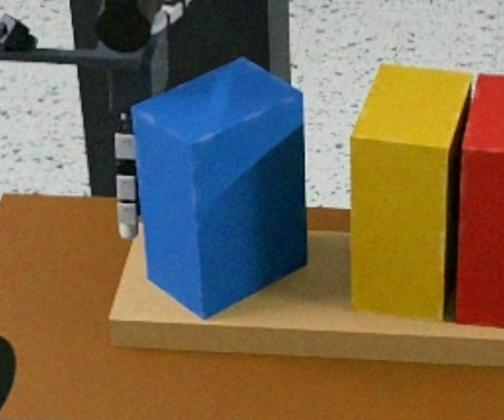

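>>> {"op": "move", "data": {"arm3": {"target": [-0.50, 0.16, 1.018, 0.035, 0.716, -0.697, 0.003], "speed": 0.1}}}

>>> {"op": "move", "data": {"arm3": {"target": [-0.50, 0.035, 1.018, 0.035, 0.716, -0.697, 0.003], "speed": 0.1}, "cameras": ["cam_low", "cam_high"]}}

>>> {"op": "zoom_image", "data": {"camera": "cam_high", "region": [120, 150, 300, 300]}}

Scene clock: 2146.30 s.
Joint torques (N m): arm1=[-1.85 -10.81 10.66 2.15 0.07 -0.3] | arm2=[1.14 0.5 10.66 2.91 -0.09 -0.02] | arm3=[0.21 -11.81 6.87 -0.2 0.03 -0.06] | arm4=[1.08 -8.82 10.89 -0.54 -0.03 -0.03]
Motor temperatures (°C): arm1=[21 31 40 21 20 19] | arm2=[19 20 45 21 19 22] | arm3=[18 23 43 22 22 19] | arm4=[20 32 34 22 19 18]
Heat: arm1: hottest joint3_rad 40 °C; arm2: hottest joint3_rad 45 °C; arm3: hottest joint3_rad 43 °C; arm4: hottest joint3_rad 34 °C.
move: arm3 off_target
Joint velocities: within noise
arm1, arm2, arm4: as last shown
arm3.joint_positions: joint1_rad=-0.006 joint2_rad=+1.824 joint3_rad=+0.861 joint4_rad=-0.590 joint5_rad=+0.053 joint6_rad=+1.568 hand_index_mcp=+0.753 hand_index_abd=+0.002 hand_index_pip=+0.576 hand_index_dip=+0.696 hand_middle_mcp=+0.754 hand_middle_abd=+0.001 hand_middle_pip=+0.577 hand_middle_dip=+0.696 hand_ring_mcp=+0.752 hand_ring_abd=+0.002 hand_ring_pip=+0.574 hand_ring_dip=+0.696 hand_thumb_cmc=+1.000 hand_thumb_axl=+0.677 hand_thumb_mcp=+0.223 hand_thumb_ipl=+0.168 hand_current_limit=+0.400 hand_speed=-0.600
arm3.joint_status: not commanded
arm3.hand_state: goal,goal,goal,goal,goal,goal,goal,goal,goal,goal,goal,goal,goal,goal,goal,goal
arm3.index_mcp_current_ma: -2
arm3.index_abd_current_ma: 3
arm3.index_pip_current_ma: 0
arm3.index_dip_current_ma: 0
arm3.middle_mcp_current_ma: 0
arm3.middle_abd_current_ma: 1
arm3.middle_pip_current_ma: 1
arm3.middle_dip_current_ma: 0
arm3.ring_mcp_current_ma: -5
arm3.ring_abd_current_ma: 4
arm3.ring_pip_current_ma: -3
arm3.ring_dip_current_ma: 0
arm3.thumb_cmc_current_ma: 0
arm3.thumb_axl_current_ma: -1
arm3.thumb_mcp_current_ma: -9
arm3.thumb_ipl_current_ma: -1
arm3.hand_goal_index_mcp: 0.754
arm3.hand_goal_index_abd: 0.000
arm3.hand_goal_index_pip: 0.576
arm3.hand_goal_index_dip: 0.696
arm3.hand_goal_middle_mcp: 0.754
arm3.hand_goal_middle_abd: 0.000
arm3.hand_goal_middle_pip: 0.576
arm3.hand_goal_middle_dip: 0.696
arm3.hand_goal_ring_mcp: 0.754
arm3.hand_goal_ring_abd: 0.000
arm3.hand_goal_ring_pip: 0.576
arm3.hand_goal_ring_dip: 0.696
arm3.hand_goal_thumb_cmc: 1.000
arm3.hand_goal_thumb_axl: 0.678
arm3.hand_goal_thumb_mcp: 0.226
arm3.hand_goal_thumb_ipl: 0.168
arm3.hand: x=-0.4985 y=+0.1770 z=+1.0079 quat_wxyz=(+0.025, +0.715, -0.699, -0.009) (m; scene frame)
arm3.hand_target: x=-0.5000 y=+0.1604 z=+1.0182 quat_wxyz=(+0.035, +0.716, -0.697, +0.003) (m; scene frame)
arm3.hand_status: off_target (0.020 m and 1.8 deg from the pose sent, 0.032 m and 0.2 deg at the start)
pictures: none

Scene clock: 2148.17 s.
Joint torques (N m): arm1=[-1.9 -10.87 10.65 2.15 0.07 -0.3] | arm2=[1.14 0.44 10.65 2.91 -0.1 -0.02] | arm3=[0.38 -12.4 8.53 -0.16 0.02 -0.08] | arm4=[1.49 -9.23 10.82 -0.38 -0.08 0.01]
Motor temperatures (°C): arm1=[21 31 40 21 20 19] | arm2=[19 20 45 21 19 22] | arm3=[18 23 44 22 22 19] | arm4=[20 32 34 22 19 18]
Heat: arm1: hottest joint3_rad 40 °C; arm2: hottest joint3_rad 45 °C; arm3: hottest joint3_rad 44 °C; arm4: hottest joint3_rad 34 °C.
move: arm3 off_target
Joint velocities: within noise
arm1, arm2, arm4: as last shown
arm3.joint_positions: joint1_rad=-0.006 joint2_rad=+2.011 joint3_rad=+1.261 joint4_rad=-0.763 joint5_rad=+0.052 joint6_rad=+1.563 hand_index_mcp=+0.753 hand_index_abd=+0.002 hand_index_pip=+0.576 hand_index_dip=+0.696 hand_middle_mcp=+0.754 hand_middle_abd=+0.001 hand_middle_pip=+0.577 hand_middle_dip=+0.696 hand_ring_mcp=+0.751 hand_ring_abd=+0.002 hand_ring_pip=+0.574 hand_ring_dip=+0.696 hand_thumb_cmc=+1.000 hand_thumb_axl=+0.677 hand_thumb_mcp=+0.223 hand_thumb_ipl=+0.168 hand_current_limit=+0.400 hand_speed=-0.600
arm3.joint_status: not commanded
arm3.hand_state: goal,goal,goal,goal,goal,goal,goal,goal,goal,goal,goal,goal,goal,goal,goal,goal
arm3.index_mcp_current_ma: -2
arm3.index_abd_current_ma: 3
arm3.index_pip_current_ma: 0
arm3.index_dip_current_ma: 0
arm3.middle_mcp_current_ma: 0
arm3.middle_abd_current_ma: 1
arm3.middle_pip_current_ma: 1
arm3.middle_dip_current_ma: 0
arm3.ring_mcp_current_ma: -7
arm3.ring_abd_current_ma: 4
arm3.ring_pip_current_ma: -3
arm3.ring_dip_current_ma: 0
arm3.thumb_cmc_current_ma: 0
arm3.thumb_axl_current_ma: -1
arm3.thumb_mcp_current_ma: -9
arm3.thumb_ipl_current_ma: -1
arm3.hand_goal_index_mcp: 0.754
arm3.hand_goal_index_abd: 0.000
arm3.hand_goal_index_pip: 0.576
arm3.hand_goal_index_dip: 0.696
arm3.hand_goal_middle_mcp: 0.754
arm3.hand_goal_middle_abd: 0.000
arm3.hand_goal_middle_pip: 0.576
arm3.hand_goal_middle_dip: 0.696
arm3.hand_goal_ring_mcp: 0.754
arm3.hand_goal_ring_abd: 0.000
arm3.hand_goal_ring_pip: 0.576
arm3.hand_goal_ring_dip: 0.696
arm3.hand_goal_thumb_cmc: 1.000
arm3.hand_goal_thumb_axl: 0.678
arm3.hand_goal_thumb_mcp: 0.226
arm3.hand_goal_thumb_ipl: 0.168
arm3.hand: x=-0.4960 y=+0.0433 z=+1.0250 quat_wxyz=(+0.039, +0.716, -0.697, +0.005) (m; scene frame)
arm3.hand_target: x=-0.5000 y=+0.0354 z=+1.0180 quat_wxyz=(+0.035, +0.716, -0.697, +0.003) (m; scene frame)
arm3.hand_status: off_target (0.012 m and 0.5 deg from the pose sent, 0.142 m and 1.8 deg at the start)
pictures: cam_high, cam_low

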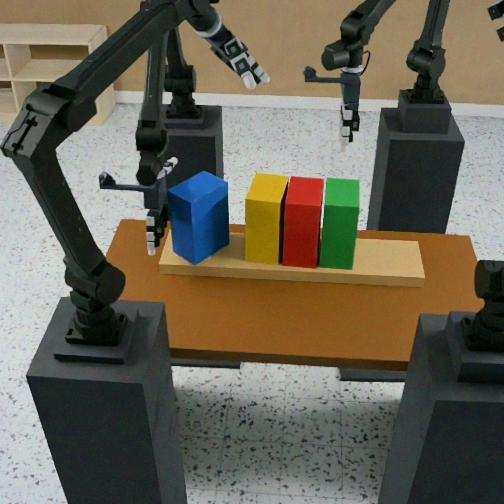

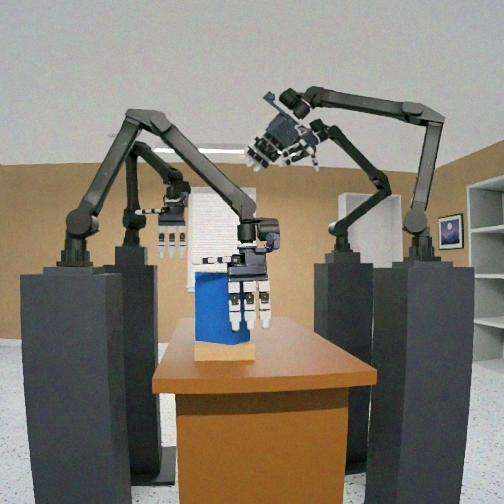

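Scaled by 2.800 from the camera's 504x504 image, which has a finer 720x720 frame.

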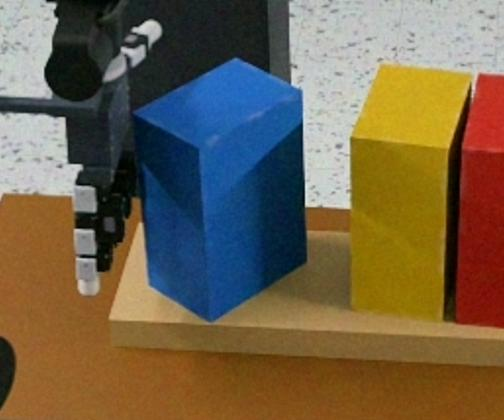

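>>> {"op": "move", "data": {"arm3": {"target": [-0.415, 0.035, 1.018, 0.035, 0.716, -0.697, 0.003], "speed": 0.06}, "cameras": ["cam_low", "cam_high"]}}

>>> {"op": "zoom_image", "data": {"camera": "cam_high", "region": [120, 150, 300, 300]}}

Scene clock: 2158.33 s.
Joint torques (N m): arm1=[-1.79 -10.99 10.63 2.19 0.07 -0.29] | arm2=[1.2 0.44 10.65 2.91 -0.1 -0.01] | arm3=[1.55 -12.51 8.7 -0.28 -0.03 0.12] | arm4=[0.56 -8.76 11.04 -0.31 0 -0.02]
Motor temperatures (°C): arm1=[21 31 40 21 20 19] | arm2=[19 20 45 21 19 22] | arm3=[18 23 44 22 22 19] | arm4=[20 32 34 22 19 18]
Heat: arm1: hottest joint3_rad 40 °C; arm2: hottest joint3_rad 45 °C; arm3: hottest joint3_rad 44 °C; arm4: hottest joint3_rad 34 °C.
move: arm3 off_target
Joint velocities: within noise
arm1, arm2, arm4: as last shown
arm3.joint_positions: joint1_rad=+0.131 joint2_rad=+2.024 joint3_rad=+1.287 joint4_rad=-0.780 joint5_rad=+0.061 joint6_rad=+1.696 hand_index_mcp=+0.749 hand_index_abd=+0.002 hand_index_pip=+0.576 hand_index_dip=+0.696 hand_middle_mcp=+0.754 hand_middle_abd=+0.001 hand_middle_pip=+0.577 hand_middle_dip=+0.696 hand_ring_mcp=+0.751 hand_ring_abd=+0.002 hand_ring_pip=+0.574 hand_ring_dip=+0.696 hand_thumb_cmc=+1.000 hand_thumb_axl=+0.677 hand_thumb_mcp=+0.223 hand_thumb_ipl=+0.168 hand_current_limit=+0.400 hand_speed=-0.600
arm3.joint_status: not commanded
arm3.hand_state: goal,goal,goal,goal,goal,goal,goal,goal,goal,goal,goal,goal,goal,goal,goal,goal
arm3.index_mcp_current_ma: -13
arm3.index_abd_current_ma: 3
arm3.index_pip_current_ma: 0
arm3.index_dip_current_ma: 0
arm3.middle_mcp_current_ma: 0
arm3.middle_abd_current_ma: 1
arm3.middle_pip_current_ma: 1
arm3.middle_dip_current_ma: 0
arm3.ring_mcp_current_ma: -6
arm3.ring_abd_current_ma: 4
arm3.ring_pip_current_ma: -3
arm3.ring_dip_current_ma: 0
arm3.thumb_cmc_current_ma: 0
arm3.thumb_axl_current_ma: -1
arm3.thumb_mcp_current_ma: -9
arm3.thumb_ipl_current_ma: -1
arm3.hand_goal_index_mcp: 0.754
arm3.hand_goal_index_abd: 0.000
arm3.hand_goal_index_pip: 0.576
arm3.hand_goal_index_dip: 0.696
arm3.hand_goal_middle_mcp: 0.754
arm3.hand_goal_middle_abd: 0.000
arm3.hand_goal_middle_pip: 0.576
arm3.hand_goal_middle_dip: 0.696
arm3.hand_goal_ring_mcp: 0.754
arm3.hand_goal_ring_abd: 0.000
arm3.hand_goal_ring_pip: 0.576
arm3.hand_goal_ring_dip: 0.696
arm3.hand_goal_thumb_cmc: 1.000
arm3.hand_goal_thumb_axl: 0.678
arm3.hand_goal_thumb_mcp: 0.226
arm3.hand_goal_thumb_ipl: 0.168
arm3.hand: x=-0.4231 y=+0.0420 z=+1.0260 quat_wxyz=(+0.040, +0.717, -0.696, +0.006) (m; scene frame)
arm3.hand_target: x=-0.4151 y=+0.0355 z=+1.0181 quat_wxyz=(+0.035, +0.716, -0.697, +0.003) (m; scene frame)
arm3.hand_status: off_target (0.013 m and 0.7 deg from the pose sent, 0.082 m and 0.5 deg at the start)
pictures: cam_high, cam_low

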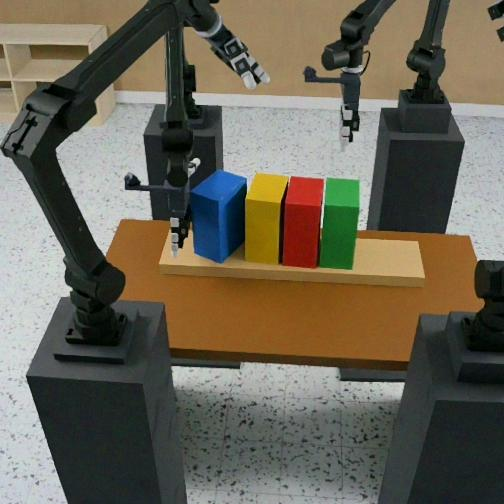

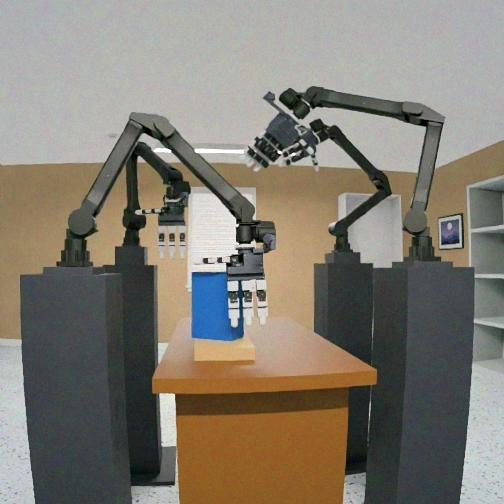

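Scaled by 2.800 from the camera's 504x504 image, which has a finer 720x720 frame.

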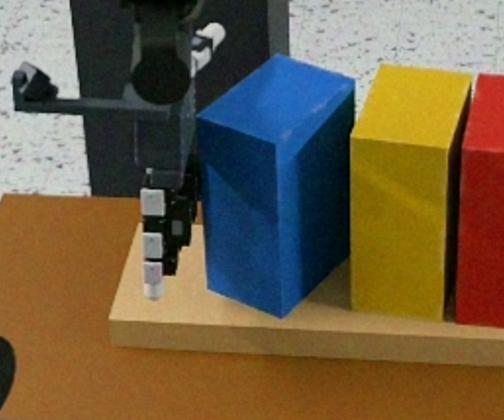

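>>> {"op": "move", "data": {"arm3": {"target": [-0.385, 0.030, 1.018, 0.035, 0.716, -0.697, 0.003], "speed": 0.05}, "cameras": ["cam_low", "cam_high"]}}

>>> {"op": "zoom_image", "data": {"camera": "cam_high", "region": [120, 150, 300, 300]}}

Scene clock: 2183.60 s.
Joint torques (N m): arm1=[-1.96 -10.93 10.62 2.18 0.07 -0.3] | arm2=[1.14 0.44 10.65 2.91 -0.09 -0.02] | arm3=[1.61 -12.63 8.77 -0.24 -0.04 0.11] | arm4=[0.44 -8.53 10.96 -0.53 -0.03 -0.05]
Motor temperatures (°C): arm1=[21 30 40 21 20 19] | arm2=[19 20 45 21 19 22] | arm3=[18 23 44 22 22 19] | arm4=[20 32 34 22 19 18]
Heat: arm1: hottest joint3_rad 40 °C; arm2: hottest joint3_rad 45 °C; arm3: hottest joint3_rad 44 °C; arm4: hottest joint3_rad 34 °C.
move: arm3 off_target
Joint velocities: within noise
arm1, arm2: as last shown
arm3.joint_positions: joint1_rad=+0.183 joint2_rad=+2.045 joint3_rad=+1.326 joint4_rad=-0.801 joint5_rad=+0.063 joint6_rad=+1.748 hand_index_mcp=+0.749 hand_index_abd=+0.002 hand_index_pip=+0.576 hand_index_dip=+0.696 hand_middle_mcp=+0.754 hand_middle_abd=+0.001 hand_middle_pip=+0.577 hand_middle_dip=+0.696 hand_ring_mcp=+0.751 hand_ring_abd=+0.002 hand_ring_pip=+0.574 hand_ring_dip=+0.696 hand_thumb_cmc=+1.000 hand_thumb_axl=+0.677 hand_thumb_mcp=+0.223 hand_thumb_ipl=+0.168 hand_current_limit=+0.400 hand_speed=-0.600
arm3.joint_status: not commanded
arm3.hand_state: goal,goal,goal,goal,goal,goal,goal,goal,goal,goal,goal,goal,goal,goal,goal,goal
arm3.index_mcp_current_ma: -13
arm3.index_abd_current_ma: 3
arm3.index_pip_current_ma: 0
arm3.index_dip_current_ma: 0
arm3.middle_mcp_current_ma: 0
arm3.middle_abd_current_ma: 1
arm3.middle_pip_current_ma: 1
arm3.middle_dip_current_ma: 0
arm3.ring_mcp_current_ma: -6
arm3.ring_abd_current_ma: 4
arm3.ring_pip_current_ma: -3
arm3.ring_dip_current_ma: 0
arm3.thumb_cmc_current_ma: 0
arm3.thumb_axl_current_ma: -1
arm3.thumb_mcp_current_ma: -9
arm3.thumb_ipl_current_ma: -1
arm3.hand_goal_index_mcp: 0.754
arm3.hand_goal_index_abd: 0.000
arm3.hand_goal_index_pip: 0.576
arm3.hand_goal_index_dip: 0.696
arm3.hand_goal_middle_mcp: 0.754
arm3.hand_goal_middle_abd: 0.000
arm3.hand_goal_middle_pip: 0.576
arm3.hand_goal_middle_dip: 0.696
arm3.hand_goal_ring_mcp: 0.754
arm3.hand_goal_ring_abd: 0.000
arm3.hand_goal_ring_pip: 0.576
arm3.hand_goal_ring_dip: 0.696
arm3.hand_goal_thumb_cmc: 1.000
arm3.hand_goal_thumb_axl: 0.678
arm3.hand_goal_thumb_mcp: 0.226
arm3.hand_goal_thumb_ipl: 0.168
arm3.hand: x=-0.3936 y=+0.0365 z=+1.0262 quat_wxyz=(+0.040, +0.717, -0.696, +0.006) (m; scene frame)
arm3.hand_target: x=-0.3850 y=+0.0304 z=+1.0181 quat_wxyz=(+0.035, +0.716, -0.697, +0.003) (m; scene frame)
arm3.hand_status: off_target (0.014 m and 0.7 deg from the pose sent, 0.041 m and 0.7 deg at the start)
arm4.joint_positions: joint1_rad=-0.918 joint2_rad=+1.396 joint3_rad=+0.858 joint4_rad=-0.981 joint5_rad=-0.013 joint6_rad=+0.672 hand_index_mcp=+0.752 hand_index_abd=-0.002 hand_index_pip=+0.576 hand_index_dip=+0.695 hand_middle_mcp=+0.751 hand_middle_abd=-0.003 hand_middle_pip=+0.573 hand_middle_dip=+0.696 hand_ring_mcp=+0.751 hand_ring_abd=+0.003 hand_ring_pip=+0.576 hand_ring_dip=+0.697 hand_thumb_cmc=+1.000 hand_thumb_axl=+0.677 hand_thumb_mcp=+0.220 hand_thumb_ipl=+0.167 hand_current_limit=+0.400 hand_speed=-0.600
arm4.joint_status: not commanded
arm4.hand_state: goal,goal,goal,goal,goal,goal,goal,goal,goal,goal,goal,goal,goal,goal,goal,goal
arm4.index_mcp_current_ma: -1
arm4.index_abd_current_ma: -2
arm4.index_pip_current_ma: 0
arm4.index_dip_current_ma: -1
arm4.middle_mcp_current_ma: -3
arm4.middle_abd_current_ma: -2
arm4.middle_pip_current_ma: -2
arm4.middle_dip_current_ma: 0
arm4.ring_mcp_current_ma: -4
arm4.ring_abd_current_ma: 2
arm4.ring_pip_current_ma: 0
arm4.ring_dip_current_ma: 0
arm4.thumb_cmc_current_ma: 0
arm4.thumb_axl_current_ma: -1
arm4.thumb_mcp_current_ma: -10
arm4.thumb_ipl_current_ma: -1
arm4.hand_goal_index_mcp: 0.754
arm4.hand_goal_index_abd: 0.000
arm4.hand_goal_index_pip: 0.576
arm4.hand_goal_index_dip: 0.696
arm4.hand_goal_middle_mcp: 0.754
arm4.hand_goal_middle_abd: 0.000
arm4.hand_goal_middle_pip: 0.576
arm4.hand_goal_middle_dip: 0.696
arm4.hand_goal_ring_mcp: 0.754
arm4.hand_goal_ring_abd: 0.000
arm4.hand_goal_ring_pip: 0.576
arm4.hand_goal_ring_dip: 0.696
arm4.hand_goal_thumb_cmc: 1.000
arm4.hand_goal_thumb_axl: 0.678
arm4.hand_goal_thumb_mcp: 0.226
arm4.hand_goal_thumb_ipl: 0.168
arm4.hand: x=+0.0526 y=+0.3282 z=+1.2505 quat_wxyz=(+0.020, +0.717, -0.697, +0.009) (m; scene frame)
arm4.hand_target: x=+0.0367 y=+0.3205 z=+1.2702 quat_wxyz=(+0.040, +0.716, -0.697, +0.008) (m; scene frame)
arm4.hand_status: not commanded
pictures: cam_high, cam_low

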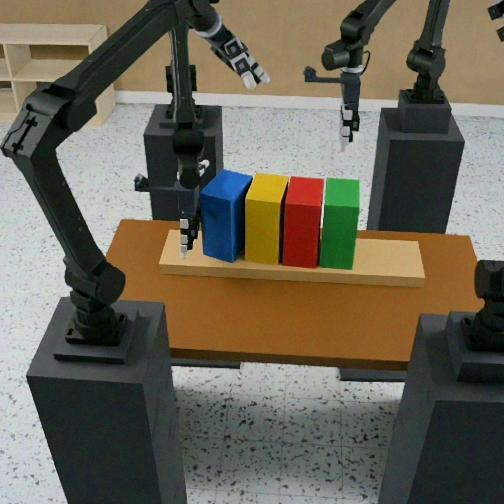

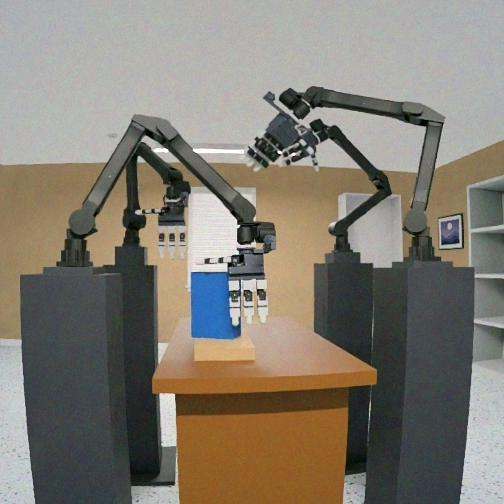

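Scaled by 2.800 from the camera's 504x504 image, which has a finer 720x720 frame.

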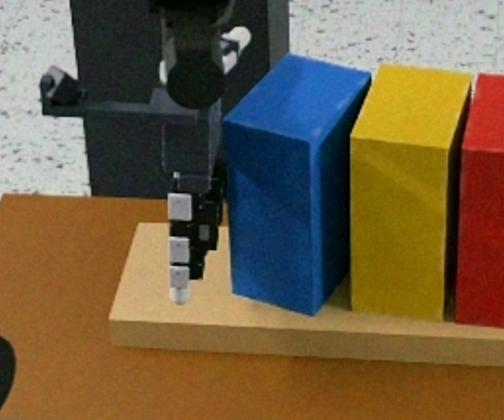

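>>> {"op": "move", "data": {"arm3": {"target": [-0.358, 0.030, 1.018, 0.035, 0.716, -0.697, 0.003], "speed": 0.05}, "cameras": ["cam_low", "cam_high"]}}

>>> {"op": "zoom_image", "data": {"camera": "cam_high", "region": [150, 150, 370, 300]}}

Scene clock: 2189.53 s.
Joint torques (N m): arm1=[-1.79 -10.87 10.63 2.11 0.07 -0.3] | arm2=[1.14 0.5 10.66 2.92 -0.1 -0.01] | arm3=[1.61 -12.98 8.85 -0.32 -0.05 0.09] | arm4=[1.03 -9.17 10.85 -0.4 0.01 0.01]
Motor temperatures (°C): arm1=[21 30 40 21 20 19] | arm2=[19 20 45 21 19 22] | arm3=[18 23 44 22 22 19] | arm4=[20 32 34 22 19 18]
Heat: arm1: hottest joint3_rad 40 °C; arm2: hottest joint3_rad 45 °C; arm3: hottest joint3_rad 44 °C; arm4: hottest joint3_rad 34 °C.
move: arm3 off_target
Joint velocities: within noise
arm1, arm2, arm4: as last shown
arm3.joint_positions: joint1_rad=+0.231 joint2_rad=+2.058 joint3_rad=+1.350 joint4_rad=-0.815 joint5_rad=+0.065 joint6_rad=+1.797 hand_index_mcp=+0.749 hand_index_abd=+0.002 hand_index_pip=+0.576 hand_index_dip=+0.696 hand_middle_mcp=+0.754 hand_middle_abd=+0.001 hand_middle_pip=+0.577 hand_middle_dip=+0.696 hand_ring_mcp=+0.751 hand_ring_abd=+0.002 hand_ring_pip=+0.574 hand_ring_dip=+0.696 hand_thumb_cmc=+1.000 hand_thumb_axl=+0.677 hand_thumb_mcp=+0.223 hand_thumb_ipl=+0.168 hand_current_limit=+0.400 hand_speed=-0.600
arm3.joint_status: not commanded
arm3.hand_state: goal,goal,goal,goal,goal,goal,goal,goal,goal,goal,goal,goal,goal,goal,goal,goal
arm3.index_mcp_current_ma: -13
arm3.index_abd_current_ma: 3
arm3.index_pip_current_ma: 0
arm3.index_dip_current_ma: 0
arm3.middle_mcp_current_ma: 0
arm3.middle_abd_current_ma: 1
arm3.middle_pip_current_ma: 1
arm3.middle_dip_current_ma: 0
arm3.ring_mcp_current_ma: -6
arm3.ring_abd_current_ma: 4
arm3.ring_pip_current_ma: -3
arm3.ring_dip_current_ma: 0
arm3.thumb_cmc_current_ma: 0
arm3.thumb_axl_current_ma: -1
arm3.thumb_mcp_current_ma: -9
arm3.thumb_ipl_current_ma: -1
arm3.hand_goal_index_mcp: 0.754
arm3.hand_goal_index_abd: 0.000
arm3.hand_goal_index_pip: 0.576
arm3.hand_goal_index_dip: 0.696
arm3.hand_goal_middle_mcp: 0.754
arm3.hand_goal_middle_abd: 0.000
arm3.hand_goal_middle_pip: 0.576
arm3.hand_goal_middle_dip: 0.696
arm3.hand_goal_ring_mcp: 0.754
arm3.hand_goal_ring_abd: 0.000
arm3.hand_goal_ring_pip: 0.576
arm3.hand_goal_ring_dip: 0.696
arm3.hand_goal_thumb_cmc: 1.000
arm3.hand_goal_thumb_axl: 0.678
arm3.hand_goal_thumb_mcp: 0.226
arm3.hand_goal_thumb_ipl: 0.168
arm3.hand: x=-0.3664 y=+0.0360 z=+1.0268 quat_wxyz=(+0.040, +0.717, -0.696, +0.007) (m; scene frame)
arm3.hand_target: x=-0.3580 y=+0.0305 z=+1.0180 quat_wxyz=(+0.035, +0.716, -0.697, +0.003) (m; scene frame)
arm3.hand_status: off_target (0.014 m and 0.7 deg from the pose sent, 0.037 m and 0.7 deg at the start)
pictures: cam_high, cam_low

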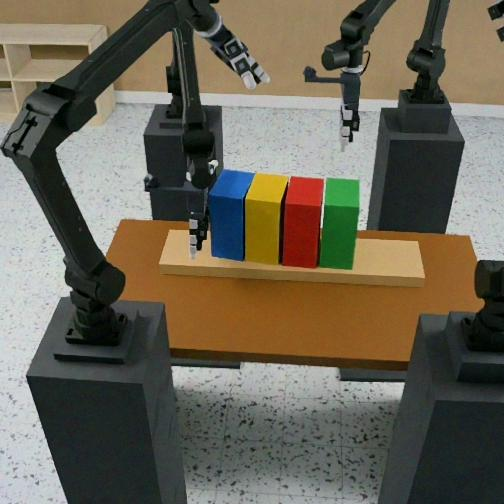

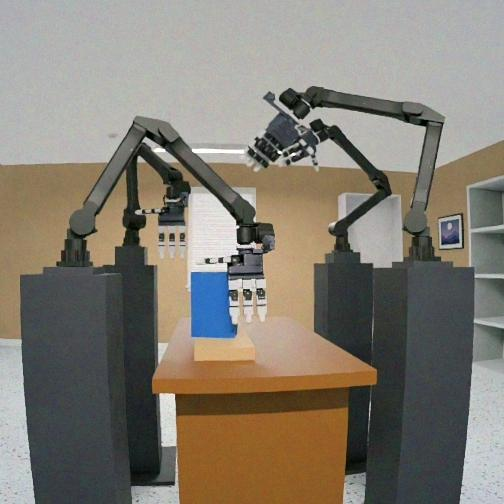

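Scaled by 2.291 from the camera's 504x504 image, which has a finer 720x720 frame.

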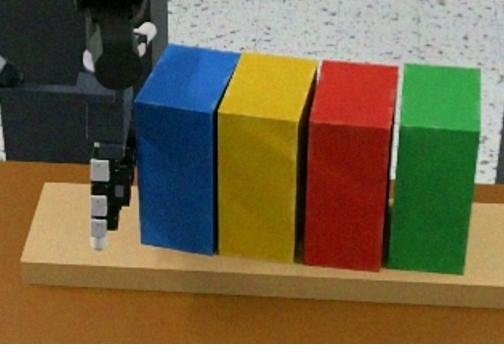

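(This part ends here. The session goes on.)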